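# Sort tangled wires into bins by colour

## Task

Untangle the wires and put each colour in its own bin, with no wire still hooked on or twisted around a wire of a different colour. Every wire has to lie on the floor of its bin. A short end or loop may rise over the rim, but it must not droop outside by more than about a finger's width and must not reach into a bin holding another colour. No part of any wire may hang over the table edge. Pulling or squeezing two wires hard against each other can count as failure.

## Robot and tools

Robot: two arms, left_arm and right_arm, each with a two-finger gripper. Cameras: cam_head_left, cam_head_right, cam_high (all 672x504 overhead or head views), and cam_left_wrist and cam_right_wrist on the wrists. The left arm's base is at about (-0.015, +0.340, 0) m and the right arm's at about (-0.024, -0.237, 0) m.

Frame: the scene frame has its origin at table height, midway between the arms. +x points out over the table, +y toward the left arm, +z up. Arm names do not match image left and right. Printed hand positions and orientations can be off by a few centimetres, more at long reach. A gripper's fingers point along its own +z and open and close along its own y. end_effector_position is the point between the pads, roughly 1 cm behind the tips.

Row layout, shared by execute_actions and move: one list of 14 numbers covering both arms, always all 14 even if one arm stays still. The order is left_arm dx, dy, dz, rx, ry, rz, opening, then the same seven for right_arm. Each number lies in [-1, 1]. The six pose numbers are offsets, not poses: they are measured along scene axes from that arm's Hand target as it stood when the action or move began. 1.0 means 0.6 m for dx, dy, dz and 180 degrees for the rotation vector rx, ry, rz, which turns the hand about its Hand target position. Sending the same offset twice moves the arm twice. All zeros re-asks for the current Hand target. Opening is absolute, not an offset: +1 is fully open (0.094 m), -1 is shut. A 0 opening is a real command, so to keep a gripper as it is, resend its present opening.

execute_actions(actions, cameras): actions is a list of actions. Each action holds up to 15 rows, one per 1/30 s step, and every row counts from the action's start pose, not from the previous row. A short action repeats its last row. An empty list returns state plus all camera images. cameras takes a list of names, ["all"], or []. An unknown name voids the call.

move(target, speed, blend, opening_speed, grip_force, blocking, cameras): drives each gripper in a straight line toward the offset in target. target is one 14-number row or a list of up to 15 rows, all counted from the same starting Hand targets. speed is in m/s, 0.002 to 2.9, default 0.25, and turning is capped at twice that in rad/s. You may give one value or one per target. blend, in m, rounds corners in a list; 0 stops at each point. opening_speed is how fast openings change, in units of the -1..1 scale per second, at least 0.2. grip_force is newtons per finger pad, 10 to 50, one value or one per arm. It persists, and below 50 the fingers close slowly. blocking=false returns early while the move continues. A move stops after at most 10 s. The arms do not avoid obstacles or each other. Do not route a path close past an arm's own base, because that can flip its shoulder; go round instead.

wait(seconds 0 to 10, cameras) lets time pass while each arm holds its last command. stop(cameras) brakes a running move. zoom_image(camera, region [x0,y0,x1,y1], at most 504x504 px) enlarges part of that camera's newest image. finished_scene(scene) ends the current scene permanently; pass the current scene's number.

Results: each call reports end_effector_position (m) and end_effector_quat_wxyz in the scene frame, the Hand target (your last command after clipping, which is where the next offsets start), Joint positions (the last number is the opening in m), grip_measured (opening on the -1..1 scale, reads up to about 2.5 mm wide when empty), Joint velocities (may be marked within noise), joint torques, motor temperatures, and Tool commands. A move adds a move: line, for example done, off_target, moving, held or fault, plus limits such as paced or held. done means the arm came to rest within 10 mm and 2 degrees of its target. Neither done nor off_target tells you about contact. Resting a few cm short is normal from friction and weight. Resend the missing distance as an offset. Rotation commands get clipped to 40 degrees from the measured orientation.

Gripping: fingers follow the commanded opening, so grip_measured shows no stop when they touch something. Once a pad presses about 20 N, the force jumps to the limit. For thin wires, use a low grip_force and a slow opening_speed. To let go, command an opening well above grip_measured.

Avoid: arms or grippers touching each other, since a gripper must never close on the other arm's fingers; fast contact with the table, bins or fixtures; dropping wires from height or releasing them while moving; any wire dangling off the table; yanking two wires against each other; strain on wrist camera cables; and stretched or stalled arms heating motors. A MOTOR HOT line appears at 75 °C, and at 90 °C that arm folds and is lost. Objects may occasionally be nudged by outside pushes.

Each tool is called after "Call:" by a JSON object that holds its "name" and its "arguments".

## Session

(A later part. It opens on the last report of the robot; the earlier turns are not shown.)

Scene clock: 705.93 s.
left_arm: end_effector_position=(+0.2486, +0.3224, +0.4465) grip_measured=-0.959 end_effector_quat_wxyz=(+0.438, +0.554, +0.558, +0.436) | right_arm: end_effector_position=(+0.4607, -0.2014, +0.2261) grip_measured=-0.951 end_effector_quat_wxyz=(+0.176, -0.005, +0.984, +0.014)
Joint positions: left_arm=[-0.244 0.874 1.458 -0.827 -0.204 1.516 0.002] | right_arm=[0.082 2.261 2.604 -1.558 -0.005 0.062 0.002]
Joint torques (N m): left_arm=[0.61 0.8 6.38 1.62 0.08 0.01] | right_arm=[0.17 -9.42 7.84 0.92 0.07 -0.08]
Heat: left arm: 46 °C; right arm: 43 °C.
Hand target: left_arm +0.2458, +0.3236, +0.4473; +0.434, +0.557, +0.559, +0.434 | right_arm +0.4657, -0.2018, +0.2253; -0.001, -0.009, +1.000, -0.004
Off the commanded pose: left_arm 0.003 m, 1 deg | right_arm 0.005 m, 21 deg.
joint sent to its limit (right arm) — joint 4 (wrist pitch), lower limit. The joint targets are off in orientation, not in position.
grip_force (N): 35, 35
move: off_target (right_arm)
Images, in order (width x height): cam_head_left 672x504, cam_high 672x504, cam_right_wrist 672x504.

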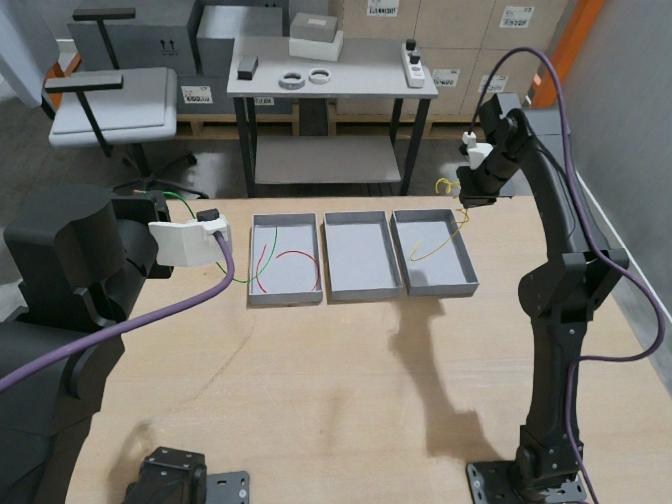

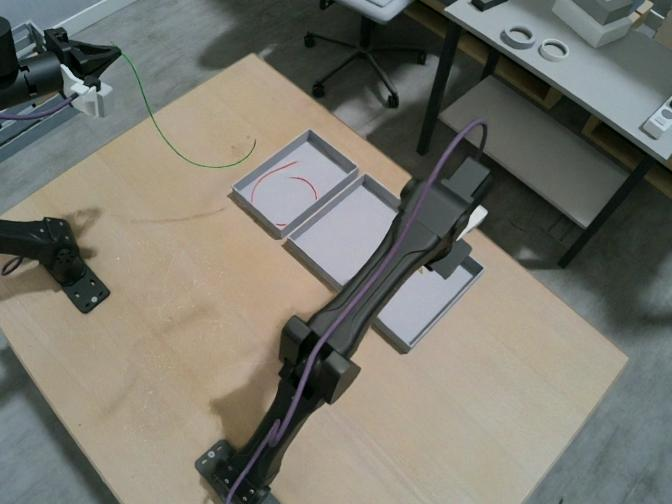

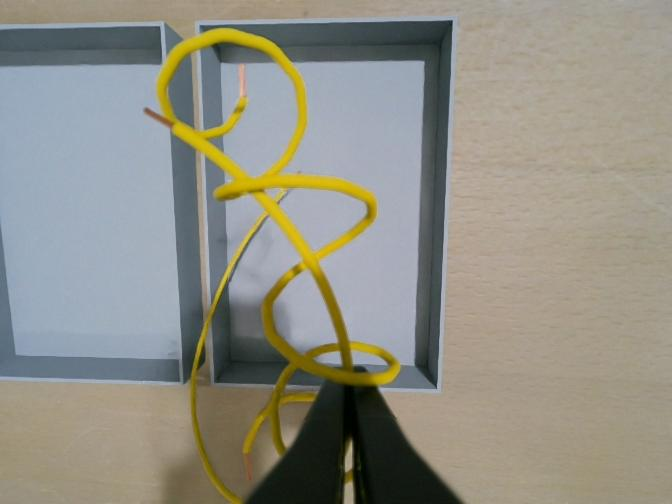

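Call:
{"name": "move", "arguments": {"target": [0,0,0,0,0,0,-1,0.01,-0.03,-0.18,0,0,-0.11,-1], "speed": 0.12, "cameras": ["cam_right_wrist","cam_head_left","cam_head_right"]}}

Call:
{"name": "zoom_image", "arguments": {"camera": "cam_head_left", "region": [360, 170, 520, 310]}}

Scene clock: 719.77 s.
left_arm: end_effector_position=(+0.2486, +0.3224, +0.4465) grip_measured=-0.959 end_effector_quat_wxyz=(+0.438, +0.554, +0.558, +0.436) | right_arm: end_effector_position=(+0.4726, -0.2166, +0.1302) grip_measured=-0.951 end_effector_quat_wxyz=(+0.075, +0.156, +0.985, +0.011)
Joint positions: left_arm=[-0.244 0.874 1.458 -0.827 -0.204 1.516 0.002] | right_arm=[0.054 2.46 2.598 -1.558 0.008 0.356 0.002]
Joint torques (N m): left_arm=[0.81 0.87 6.34 1.61 0.06 0.02] | right_arm=[-0.5 -10.7 4.98 0.52 -0.06 0.07]
Heat: left arm: 46 °C; right arm: 44 °C.
Hand target: left_arm +0.2458, +0.3236, +0.4473; +0.434, +0.557, +0.559, +0.434 | right_arm +0.4717, -0.2197, +0.1173; -0.002, +0.163, +0.987, -0.004
Off the commanded pose: left_arm 0.003 m, 1 deg | right_arm 0.013 m, 9 deg.
joint sent to its limit (right arm) — joint 4 (wrist pitch), lower limit. The joint targets are off in orientation, not in position.
grip_force (N): 35, 35
move: off_target (right_arm)
Images, in order (width x height): cam_head_left 672x504, cam_head_right 672x504, cam_right_wrist 672x504.

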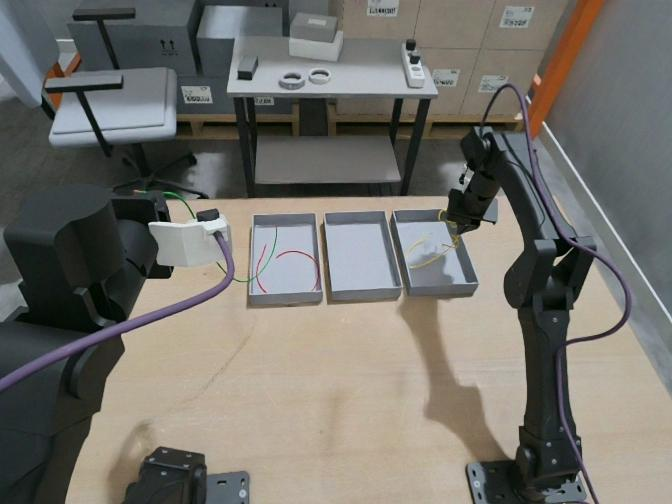

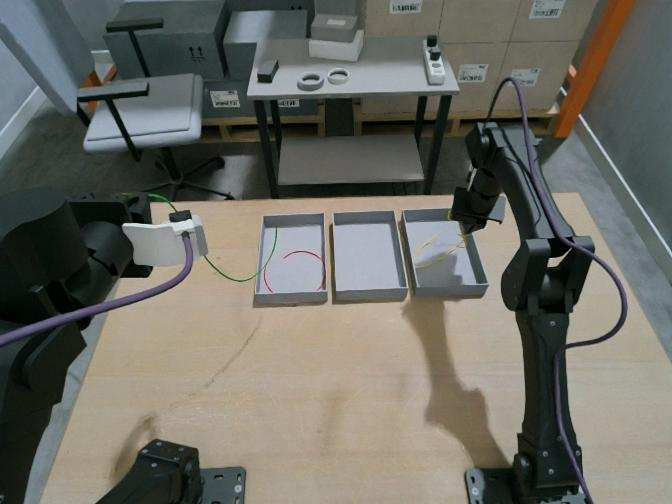

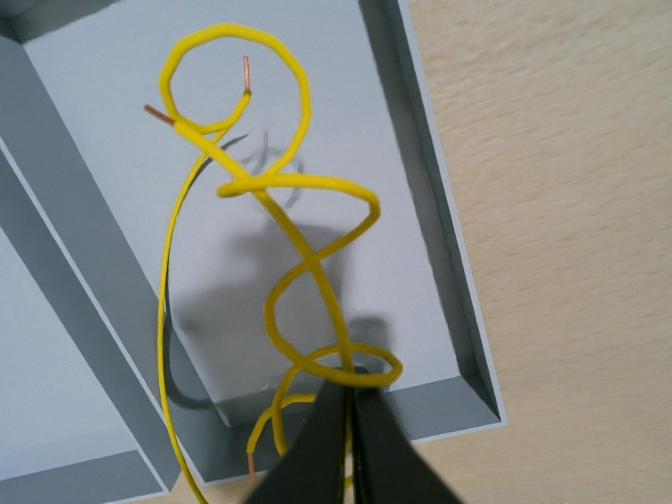

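Scaled by 3.150 from the camera's 672x504 image, which has a finer 960x720 frame.

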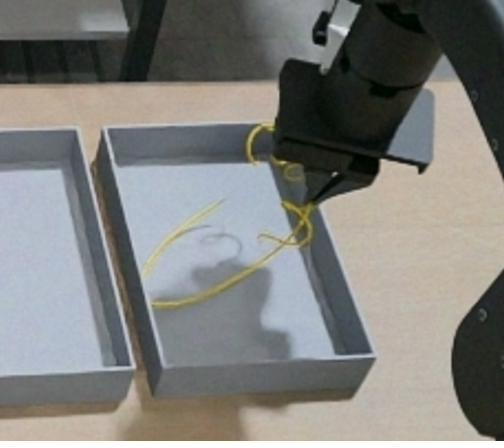

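Call:
{"name": "move", "arguments": {"target": [0,0,0,0,0,0,-1,-0.025,0,-0.09,0,0,0,-1], "speed": 0.08, "cameras": ["cam_right_wrist","cam_head_left","cam_head_right"]}}

Call:
{"name": "zoom_image", "arguments": {"camera": "cam_head_left", "region": [360, 170, 520, 310]}}

Scene clock: 733.23 s.
left_arm: end_effector_position=(+0.2486, +0.3224, +0.4465) grip_measured=-0.959 end_effector_quat_wxyz=(+0.438, +0.554, +0.558, +0.436) | right_arm: end_effector_position=(+0.4561, -0.2173, +0.0766) grip_measured=-0.951 end_effector_quat_wxyz=(+0.008, +0.157, +0.988, -0.002)
Joint positions: left_arm=[-0.244 0.874 1.458 -0.827 -0.204 1.516 0.002] | right_arm=[0.054 2.484 2.432 -1.504 0.008 0.358 0.002]
Joint torques (N m): left_arm=[0.65 0.88 6.15 1.58 0.05 0.01] | right_arm=[-0.42 -11.03 4.88 0.43 -0.06 0.07]
Motor temperatures (°C): left_arm=[33 36 46 44 32 33 37] | right_arm=[31 46 41 35 34 32 35]
Heat: left arm: 46 °C; right arm: 46 °C.
Hand target: left_arm +0.2458, +0.3236, +0.4473; +0.434, +0.557, +0.559, +0.434 | right_arm +0.4568, -0.2197, +0.0634; -0.001, +0.163, +0.987, -0.004
Off the commanded pose: left_arm 0.003 m, 1 deg | right_arm 0.014 m, 1 deg.
grip_force (N): 35, 35
move: off_target (right_arm)
Images, in order (width x height): cam_head_left 672x504, cam_head_right 672x504, cam_right_wrist 672x504.

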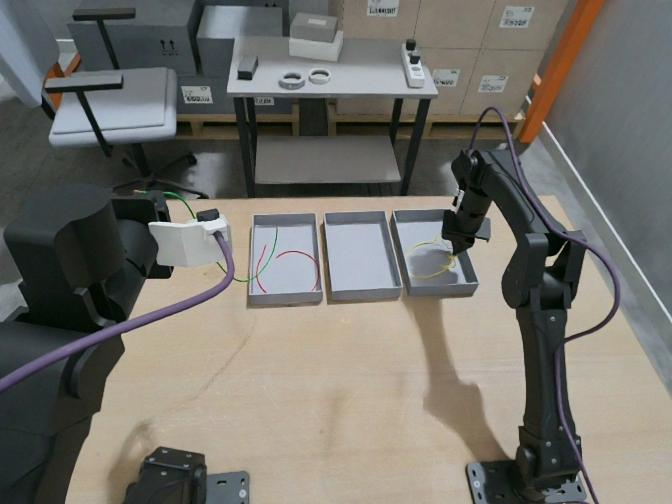

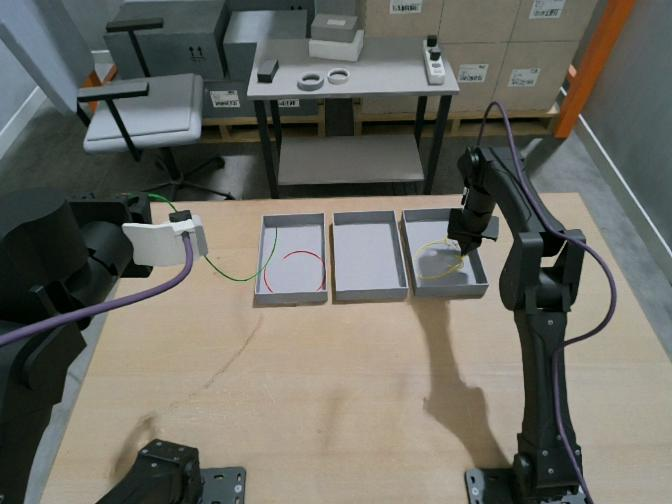

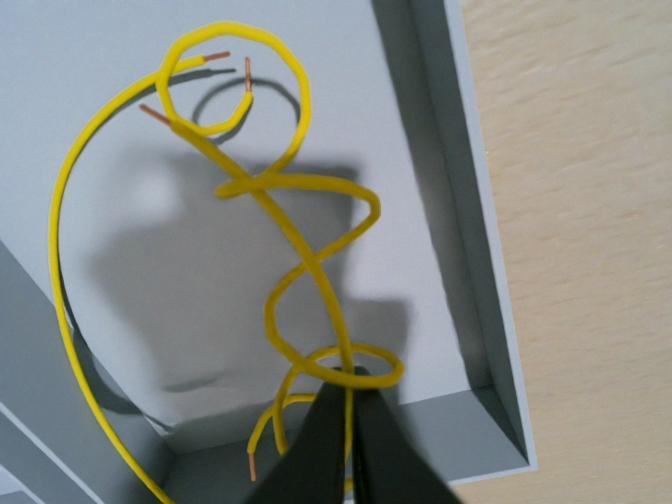

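Scaled by 3.150 from the camera's 672x504 image, which has a finer 960x720 frame.

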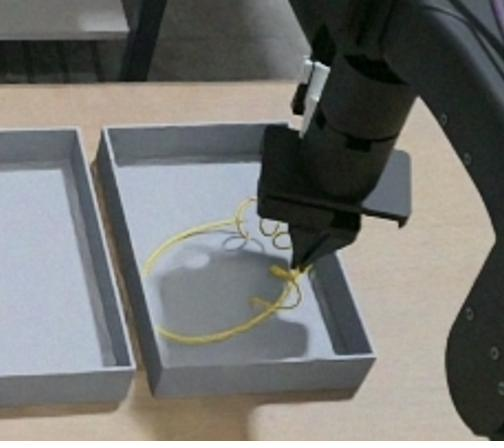

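Call:
{"name": "move", "arguments": {"target": [[0,0,0,0,0,0,-1,0.025,0,-0.06,0,0,0,-1],[0,0,0,0,0,0,-1,0.025,0,-0.06,0,0,0,-0.75]], "speed": 0.06, "opening_speed": 0.3, "cameras": ["cam_right_wrist","cam_head_left"]}}

Call:
{"name": "zoom_image", "arguments": {"camera": "cam_head_left", "region": [360, 170, 520, 310]}}

Scene clock: 743.40 s.
left_arm: end_effector_position=(+0.2486, +0.3224, +0.4465) grip_measured=-0.959 end_effector_quat_wxyz=(+0.438, +0.554, +0.558, +0.436) | right_arm: end_effector_position=(+0.4681, -0.2168, +0.0370) grip_measured=-0.752 end_effector_quat_wxyz=(+0.000, +0.157, +0.988, -0.004)
Joint positions: left_arm=[-0.244 0.874 1.458 -0.827 -0.204 1.516 0.002] | right_arm=[0.054 2.569 2.432 -1.435 0.008 0.358 0.012]
Joint torques (N m): left_arm=[0.76 0.77 6.48 1.56 0.07 -0.01] | right_arm=[-0.51 -11.33 6.48 0.39 -0.06 0.06]
Heat: left arm: 46 °C; right arm: 45 °C.
Hand target: left_arm +0.2458, +0.3236, +0.4473; +0.434, +0.557, +0.559, +0.434 | right_arm +0.4718, -0.2197, +0.0274; -0.001, +0.163, +0.987, -0.004
Off the commanded pose: left_arm 0.003 m, 1 deg | right_arm 0.011 m, 1 deg.
grip_force (N): 35, 35
move: off_target (right_arm); target 2's new opening was sent with right_arm's hand 0.011 m and 1 deg from that target
Images, in order (width x height): cam_head_left 672x504, cam_right_wrist 672x504.

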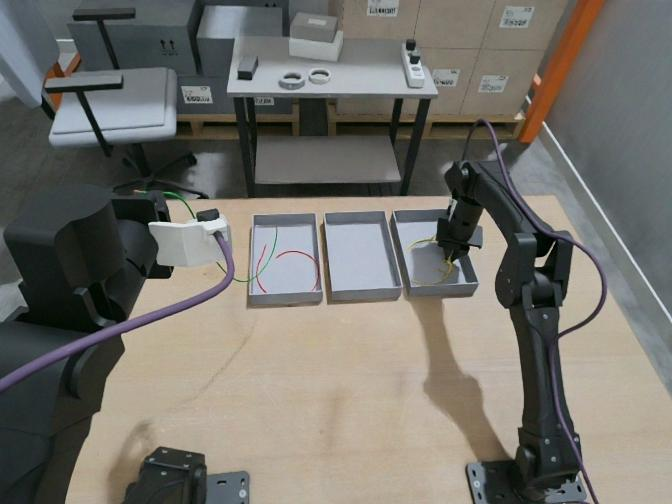

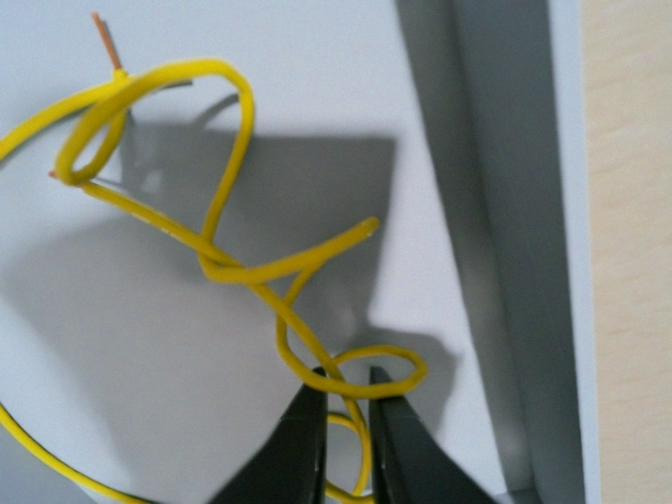

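Scaled by 3.150 from the camera's 672x504 image, which has a finer 960x720 frame.

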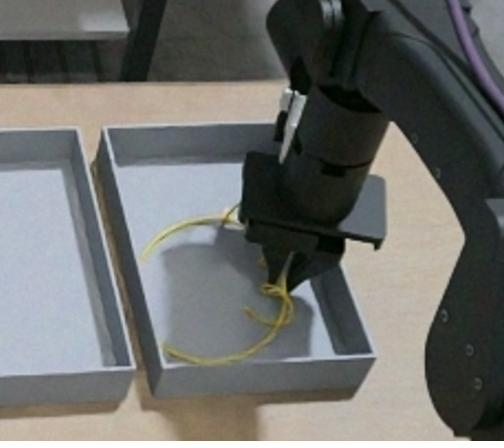

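Call:
{"name": "move", "arguments": {"target": [[0,0,0,0,0,0,-1,0.0,0,0.06,0,0,0,-0.75],[0,0,0,0,0,0,-1,-0.01,0,0.16,0,0,0,-0.75]], "speed": 0.06, "blend": [0.02,0], "cameras": ["cam_right_wrist","cam_head_left"]}}

Call:
{"name": "zoom_image", "arguments": {"camera": "cam_head_left", "region": [360, 170, 520, 310]}}

Scene clock: 757.17 s.
left_arm: end_effector_position=(+0.2486, +0.3224, +0.4465) grip_measured=-0.959 end_effector_quat_wxyz=(+0.438, +0.554, +0.558, +0.436) | right_arm: end_effector_position=(+0.4703, -0.2167, +0.1059) grip_measured=-0.752 end_effector_quat_wxyz=(+0.047, +0.157, +0.986, +0.006)
Joint positions: left_arm=[-0.244 0.874 1.458 -0.827 -0.204 1.516 0.002] | right_arm=[0.054 2.498 2.573 -1.551 0.008 0.358 0.012]
Joint torques (N m): left_arm=[0.76 0.73 6.31 1.58 0.01 -0.02] | right_arm=[-0.47 -16.7 4.45 0.32 -0.06 0.05]
Heat: left arm: 46 °C; right arm: 46 °C.
Hand target: left_arm +0.2458, +0.3236, +0.4473; +0.434, +0.557, +0.559, +0.434 | right_arm +0.4658, -0.2197, +0.1234; -0.001, +0.163, +0.987, -0.004
Off the commanded pose: left_arm 0.003 m, 1 deg | right_arm 0.018 m, 6 deg.
joint sent to its limit (right arm) — joint 4 (wrist pitch), lower limit. The joint targets are off in orientation, not in position.
grip_force (N): 35, 35
move: off_target (right_arm); blend cut to 0.018 m at target 1
Images, in order (width x height): cam_head_left 672x504, cam_right_wrist 672x504.

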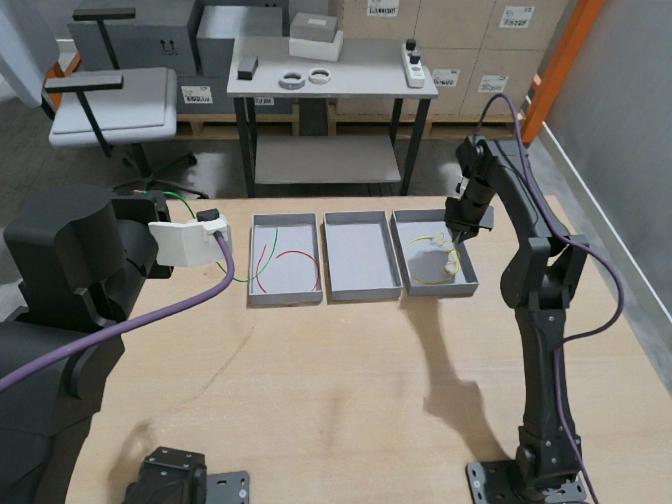

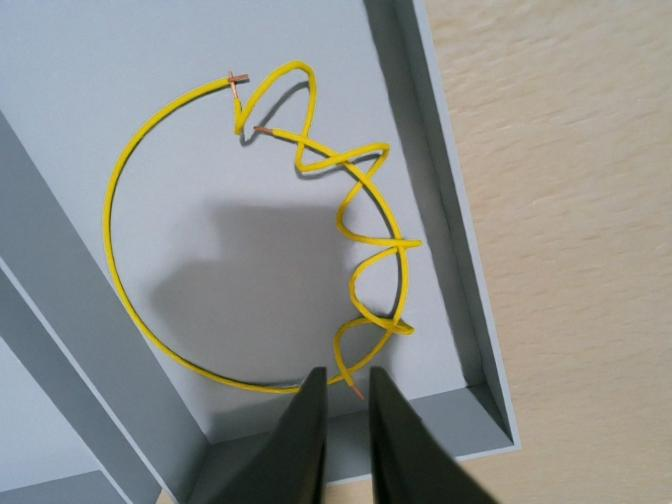

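Scaled by 3.150 from the camera's 672x504 image, which has a finer 960x720 frame.

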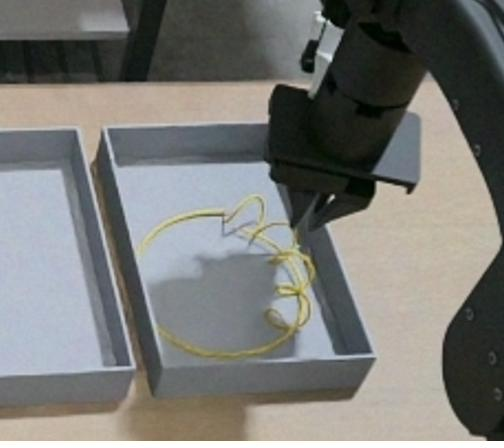

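Call:
{"name": "move", "arguments": {"target": [[0,-0.2,-0.05,0,0,0,-1,-0.1,0,0.08,0,0,0.06,-0.7],[0.1,-0.42,-0.13,0,0.3,0,-1,-0.4,-0.05,0.08,0,0,0.11,-0.7]], "speed": 0.15, "blend": [0.03,0], "cameras": ["all"]}}

Call:
{"name": "zoom_image", "arguments": {"camera": "cam_high", "region": [150, 80, 500, 400]}}

Scene clock: 777.93 s.
left_arm: end_effector_position=(+0.3048, +0.0696, +0.3726) grip_measured=-0.959 end_effector_quat_wxyz=(+0.319, +0.675, +0.646, +0.158) | right_arm: end_effector_position=(+0.2278, -0.2482, +0.1693) grip_measured=-0.702 end_effector_quat_wxyz=(-0.011, -0.009, +1.000, -0.003)
Joint positions: left_arm=[-0.874 1.896 2.533 -1.541 -0.319 0.887 0.002] | right_arm=[-0.03 1.525 1.434 -1.501 0.008 -0.059 0.014]
Joint torques (N m): left_arm=[0.72 -6.49 5.71 1.04 -0.04 0.01] | right_arm=[-0.5 -7.08 4.41 0.32 -0.04 -0.06]
Motor temperatures (°C): left_arm=[33 36 46 44 32 33 37] | right_arm=[31 57 40 35 34 32 34]
Heat: left arm: 46 °C; right arm: 57 °C.
Hand target: left_arm +0.3058, +0.0716, +0.3692; +0.133, +0.694, +0.695, +0.134 | right_arm +0.2257, -0.2497, +0.1714; -0.001, -0.009, +1.000, -0.004
Off the commanded pose: left_arm 0.004 m, 22 deg | right_arm 0.003 m, 1 deg.
joint sent to its limit (left arm) — joint 4 (wrist pitch), lower limit. The joint targets are off in orientation, not in position.
grip_force (N): 35, 35
move: off_target (left_arm)

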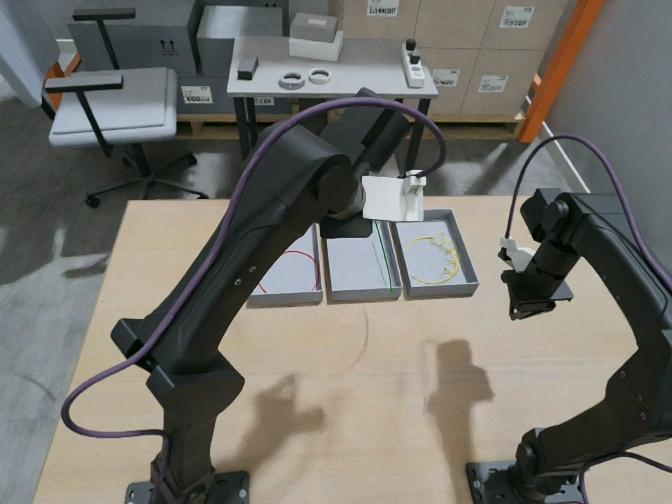

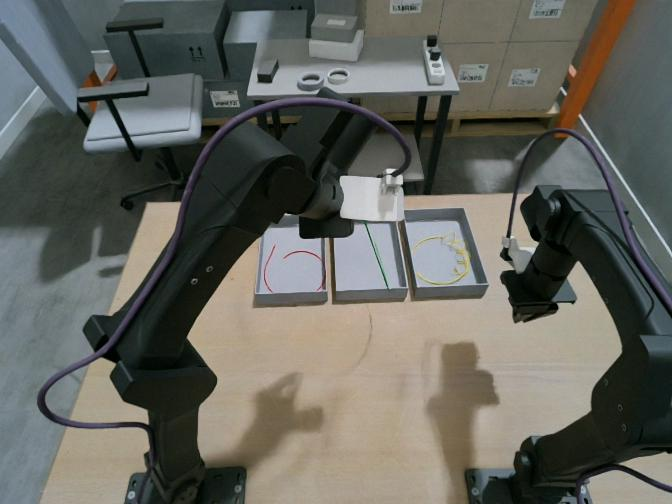

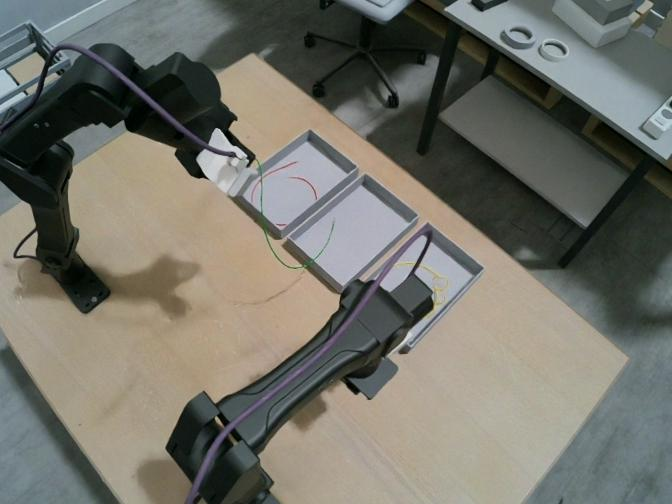

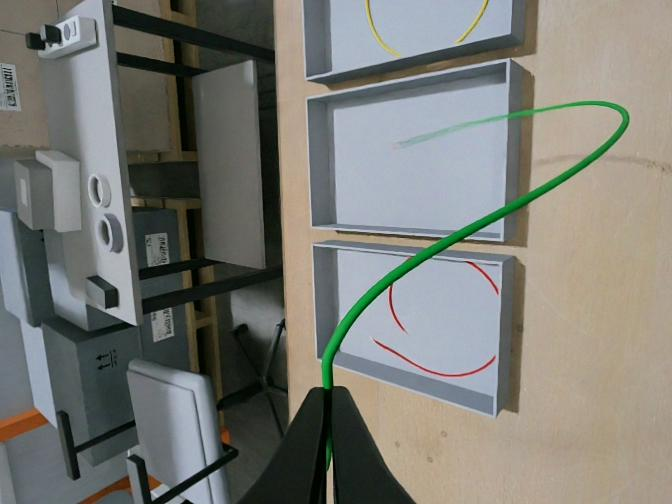

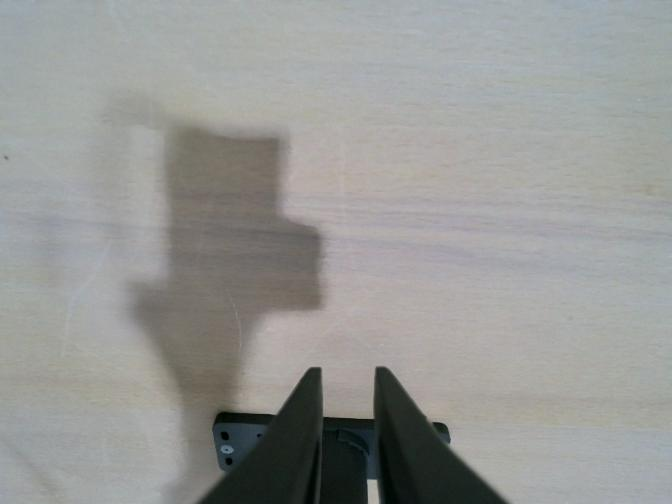

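Scaled by 1.440 from the camera's 672x504 image, which has a finer 960x720 frame.

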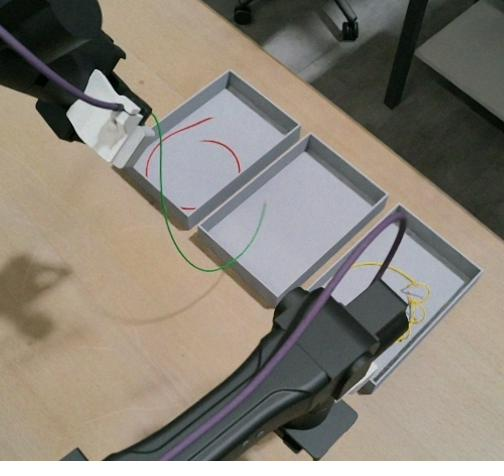

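Call:
{"name": "move", "arguments": {"target": [0.31,0.01,-0.17,-0.069,0.108,0.357,-1,0,0,0,0,0,0,-0.7], "speed": 0.15, "cameras": ["cam_head_left","cam_high","cam_left_wrist"]}}

Call:
{"name": "zoom_image", "arguments": {"camera": "cam_high", "region": [200, 100, 500, 360]}}

Scene clock: 798.00 s.
left_arm: end_effector_position=(+0.4849, +0.0789, +0.2716) grip_measured=-0.959 end_effector_quat_wxyz=(+0.331, +0.209, +0.916, -0.082) | right_arm: end_effector_position=(+0.2278, -0.2482, +0.1693) grip_measured=-0.702 end_effector_quat_wxyz=(-0.011, -0.009, +1.000, -0.003)
Joint positions: left_arm=[-0.521 2.383 2.849 -1.34 -0.012 -0.034 0.002] | right_arm=[-0.03 1.525 1.434 -1.501 0.008 -0.06 0.014]
Joint torques (N m): left_arm=[0.49 -10.76 6.38 1.48 0.04 -0.07] | right_arm=[-0.5 -7.08 4.44 0.32 -0.05 -0.07]
Motor temperatures (°C): left_arm=[33 38 47 42 32 33 37] | right_arm=[31 49 40 35 34 32 34]
Heat: left arm: 47 °C; right arm: 49 °C.
Hand target: left_arm +0.4919, +0.0778, +0.2673; +0.000, +0.215, +0.977, -0.001 | right_arm +0.2257, -0.2497, +0.1714; -0.001, -0.009, +1.000, -0.004
Off the commanded pose: left_arm 0.008 m, 40 deg | right_arm 0.003 m, 1 deg.
elbow stopped short (left arm): the move would have taken joint 3 (elbow) straighter than the controller allows.
grip_force (N): 35, 35
move: off_target (left_arm)
Images, in order (width x height): cam_head_left 672x504, cam_high 672x504, cam_left_wrist 672x504.

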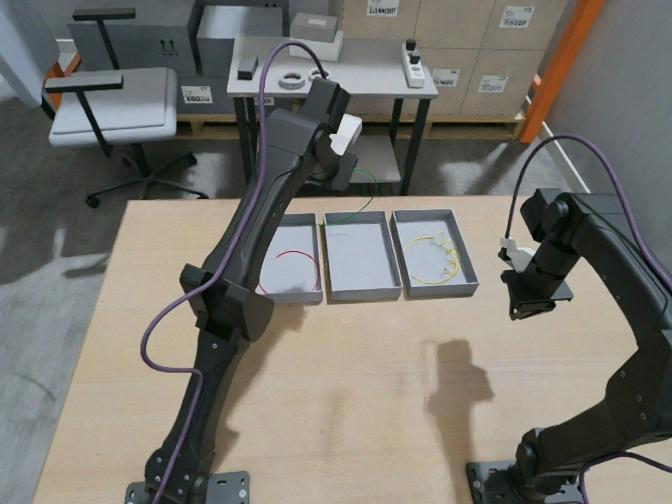

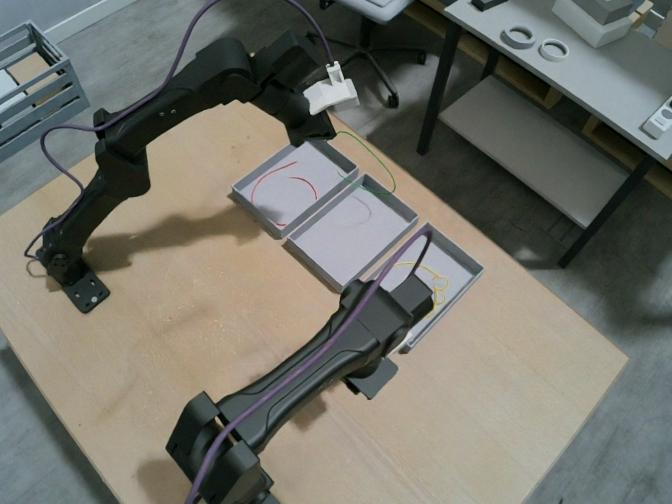

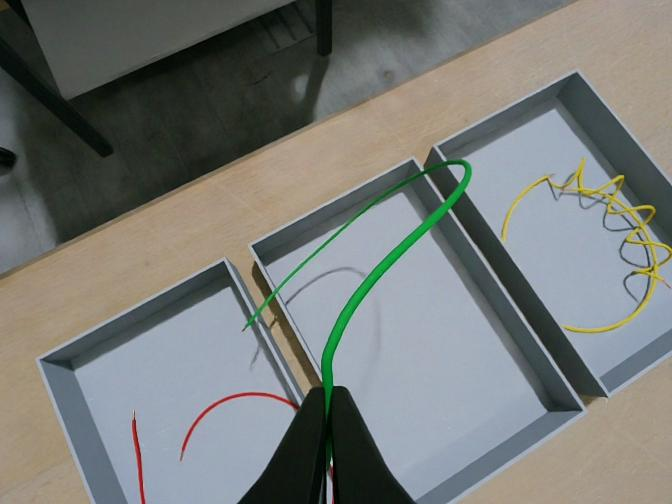

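Scaled by 1.680 from the camera's 672x504 image, which has a finer 960x720 frame.

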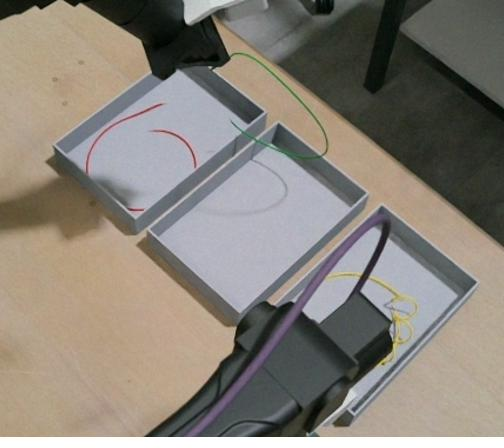

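Call:
{"name": "move", "arguments": {"target": [[-0.04,0.01,0,0,0,-0.361,-1,0,0,0,0,0,0,-0.7],[-0.04,0.01,-0.16,0,0,-0.361,-1,0,0,0,0,0,0,-0.7]], "speed": 0.15, "cameras": ["cam_head_left","cam_high","cam_left_wrist"]}}

Call:
{"name": "zoom_image", "arguments": {"camera": "cam_high", "region": [200, 100, 500, 360]}}

Scene clock: 825.13 s.
left_arm: end_effector_position=(+0.4714, +0.0870, +0.1811) grip_measured=-0.959 end_effector_quat_wxyz=(+0.201, +0.684, +0.698, +0.060) | right_arm: end_effector_position=(+0.2278, -0.2482, +0.1693) grip_measured=-0.702 end_effector_quat_wxyz=(-0.011, -0.009, +1.000, -0.003)
Joint positions: left_arm=[-0.515 2.516 2.849 -1.481 0.002 1.069 0.002] | right_arm=[-0.03 1.525 1.434 -1.501 0.008 -0.06 0.014]
Joint torques (N m): left_arm=[-0.77 -11.43 6.52 0.73 0.03 0.05] | right_arm=[-0.5 -7.09 4.41 0.32 -0.05 -0.07]
Heat: left arm: 47 °C; right arm: 45 °C.
Hand target: left_arm +0.4679, +0.0838, +0.1713; -0.001, +0.706, +0.708, -0.001 | right_arm +0.2257, -0.2497, +0.1714; -0.001, -0.009, +1.000, -0.004
Off the commanded pose: left_arm 0.011 m, 24 deg | right_arm 0.003 m, 1 deg.
elbow stopped short (left arm): the move would have taken joint 3 (elbow) straighter than the controller allows.
grip_force (N): 35, 35
move: off_target (left_arm)
Images, in order (width x height): cam_head_left 672x504, cam_high 672x504, cam_left_wrist 672x504.

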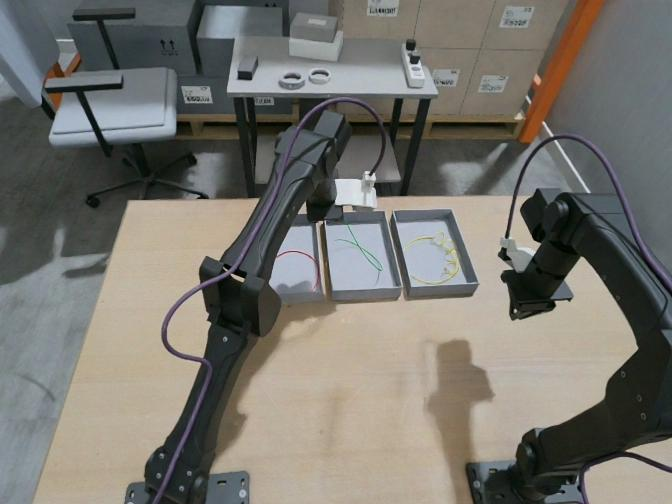

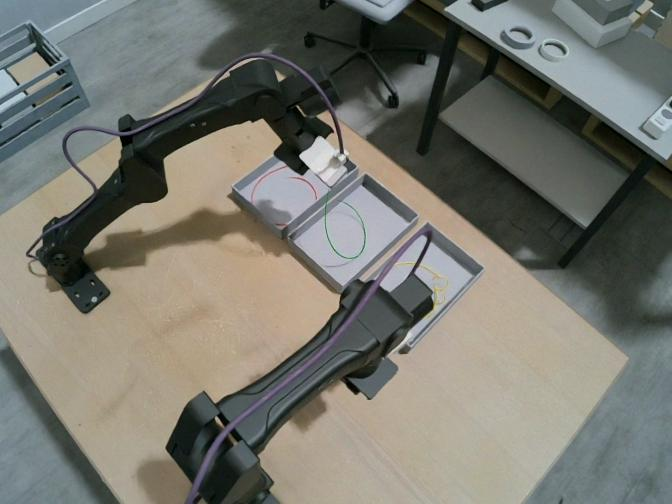

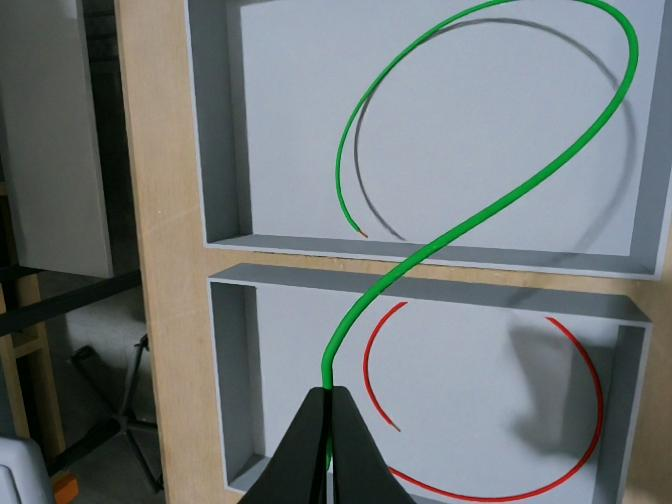

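Scaled by 1.680 from the camera's 672x504 image, which has a finer 960x720 frame.

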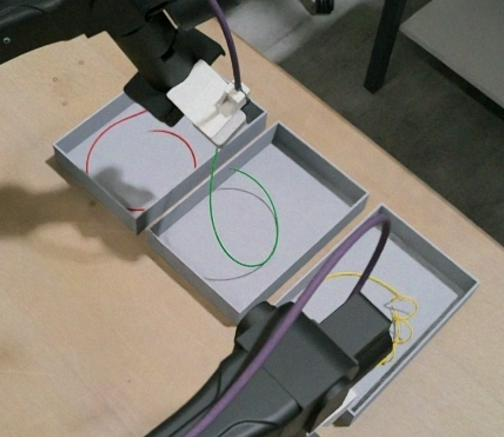

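Call:
{"name": "move", "arguments": {"target": [[0,-0.02,-0.12,0,0,0,-1,0,0,0,0,0,0,-0.7]], "speed": 0.1, "cameras": ["cam_head_left","cam_high","cam_left_wrist"]}}

Call:
{"name": "zoom_image", "arguments": {"camera": "cam_high", "region": [200, 100, 500, 360]}}

Scene clock: 836.60 s.
left_arm: end_effector_position=(+0.4687, +0.0756, +0.1088) grip_measured=-0.959 end_effector_quat_wxyz=(+0.135, +0.699, +0.701, +0.040) | right_arm: end_effector_position=(+0.2278, -0.2482, +0.1693) grip_measured=-0.702 end_effector_quat_wxyz=(-0.011, -0.009, +1.000, -0.003)
Joint positions: left_arm=[-0.537 2.652 2.849 -1.484 -0.001 1.066 0.002] | right_arm=[-0.03 1.525 1.434 -1.501 0.008 -0.06 0.014]
Joint torques (N m): left_arm=[-0.72 -12.22 6.72 0.63 0.05 -0.06] | right_arm=[-0.51 -7.09 4.41 0.32 -0.05 -0.06]
Motor temperatures (°C): left_arm=[33 44 47 41 32 33 37] | right_arm=[31 44 39 35 34 32 34]
Heat: left arm: 47 °C; right arm: 44 °C.
Hand target: left_arm +0.4678, +0.0717, +0.0993; -0.001, +0.706, +0.708, -0.001 | right_arm +0.2257, -0.2497, +0.1714; -0.001, -0.009, +1.000, -0.004
Off the commanded pose: left_arm 0.010 m, 16 deg | right_arm 0.003 m, 1 deg.
elbow stopped short (left arm): the move would have taken joint 3 (elbow) straighter than the controller allows.
grip_force (N): 35, 35
move: off_target (left_arm)
Images, in order (width x height): cam_head_left 672x504, cam_high 672x504, cam_left_wrist 672x504.

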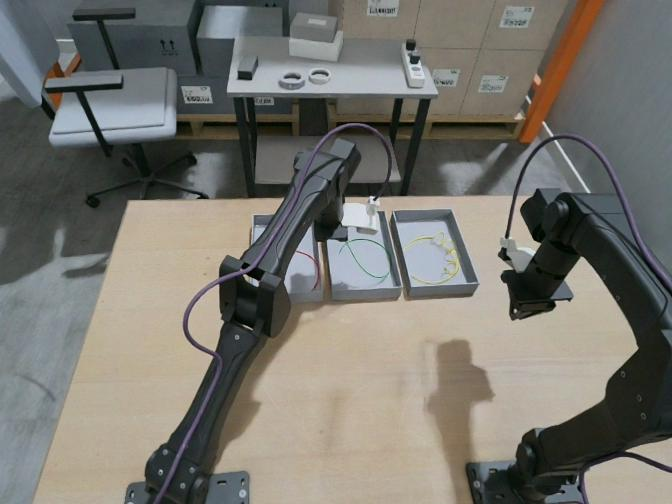

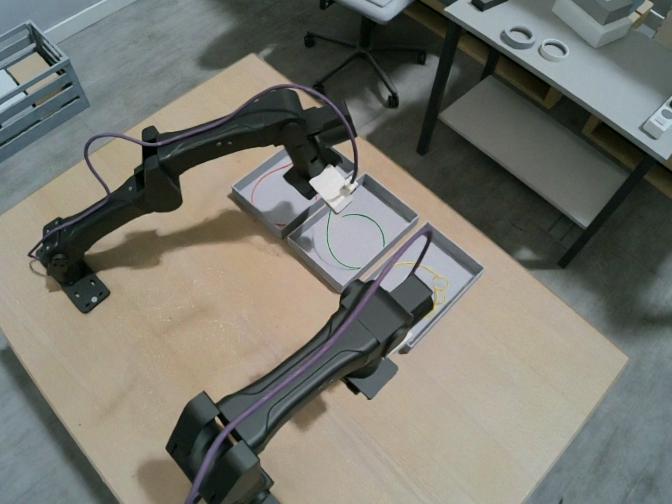

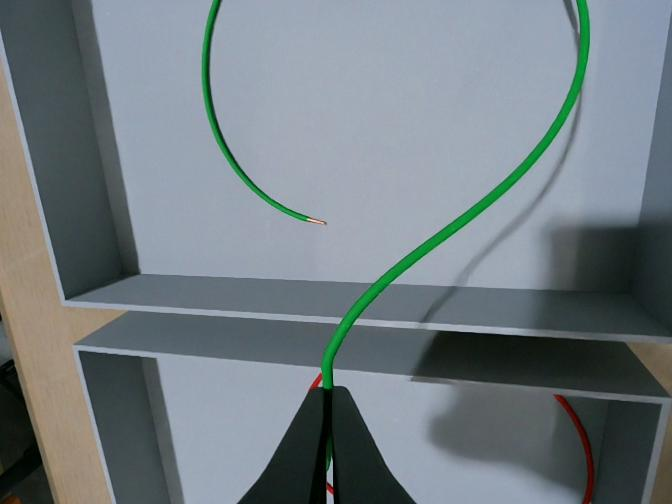

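Scaled by 1.680 from the camera's 672x504 image, which has a finer 960x720 frame.

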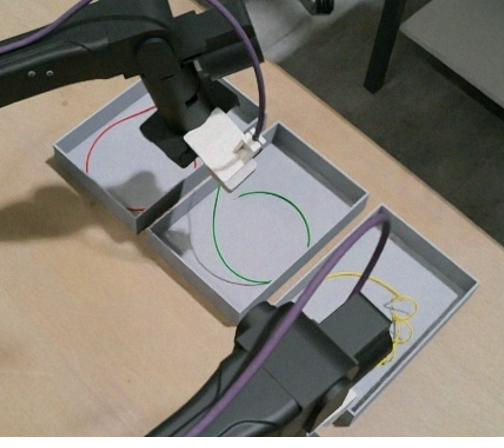

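Call:
{"name": "move", "arguments": {"target": [[0,-0.045,-0.03,0,0,0,-1,0,0,0,0,0,0,-0.7],[0,-0.045,-0.105,0,0,0,-1,0,0,0,0,0,0,-0.7]], "speed": 0.08, "cameras": ["cam_head_left","cam_high","cam_left_wrist"]}}

Call:
{"name": "zoom_image", "arguments": {"camera": "cam_high", "region": [200, 100, 500, 360]}}

Scene clock: 852.03 s.
left_arm: end_effector_position=(+0.4662, +0.0503, +0.0464) grip_measured=-0.959 end_effector_quat_wxyz=(+0.108, +0.702, +0.704, +0.028) | right_arm: end_effector_position=(+0.2278, -0.2482, +0.1693) grip_measured=-0.702 end_effector_quat_wxyz=(-0.011, -0.009, +1.000, -0.003)
Joint positions: left_arm=[-0.579 2.776 2.849 -1.42 -0.004 1.024 0.002] | right_arm=[-0.03 1.525 1.434 -1.501 0.008 -0.06 0.014]
Joint torques (N m): left_arm=[-0.57 -12.62 6.87 0.71 0.06 -0.08] | right_arm=[-0.5 -7.09 4.41 0.32 -0.05 -0.07]
Heat: left arm: 48 °C; right arm: 43 °C.
Hand target: left_arm +0.4678, +0.0447, +0.0361; -0.001, +0.706, +0.708, -0.001 | right_arm +0.2257, -0.2497, +0.1714; -0.001, -0.009, +1.000, -0.004
Off the commanded pose: left_arm 0.012 m, 13 deg | right_arm 0.003 m, 1 deg.
elbow stopped short (left arm): the move would have taken joint 3 (elbow) straighter than the controller allows.
grip_force (N): 35, 35
move: off_target (left_arm)
Images, in order (width x height): cam_head_left 672x504, cam_high 672x504, cam_left_wrist 672x504.

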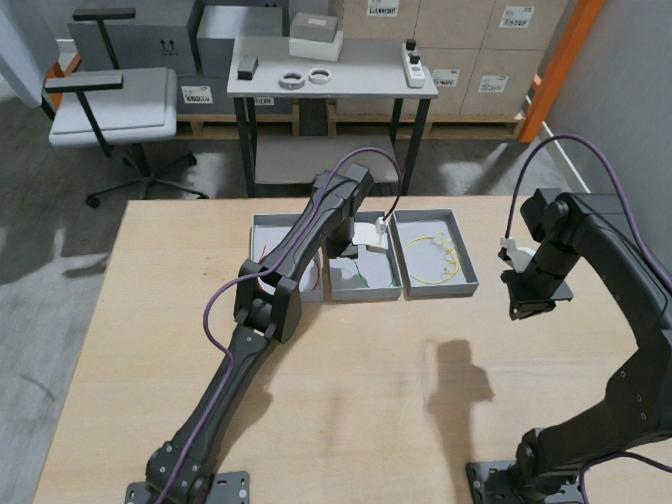

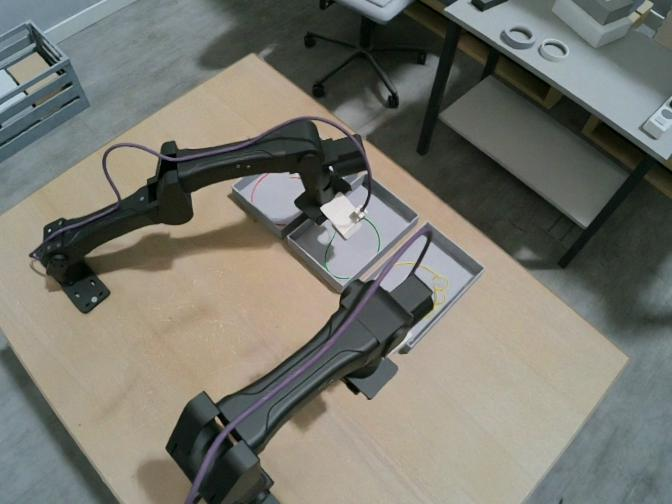

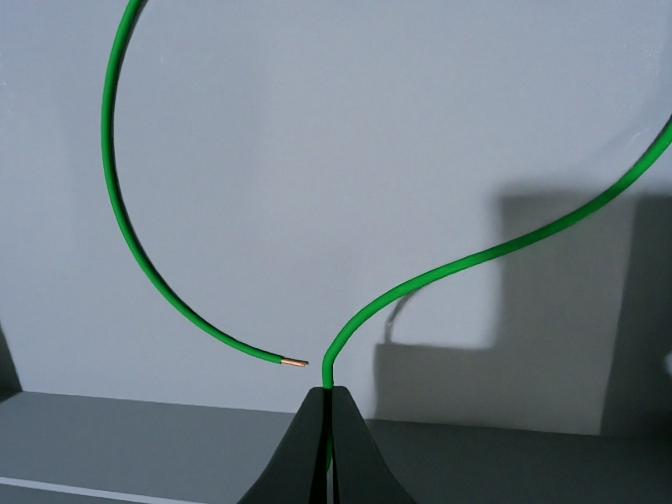

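Scaled by 1.680 from the camera's 672x504 image, which has a finer 960x720 frame.

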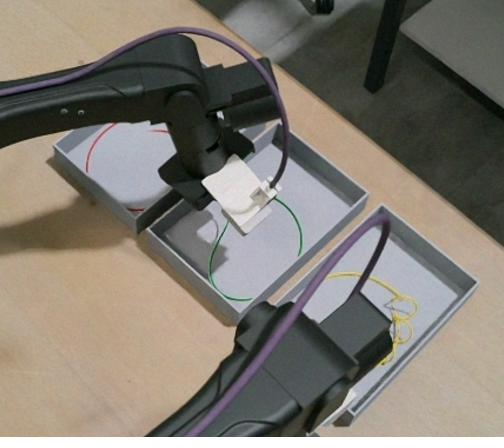

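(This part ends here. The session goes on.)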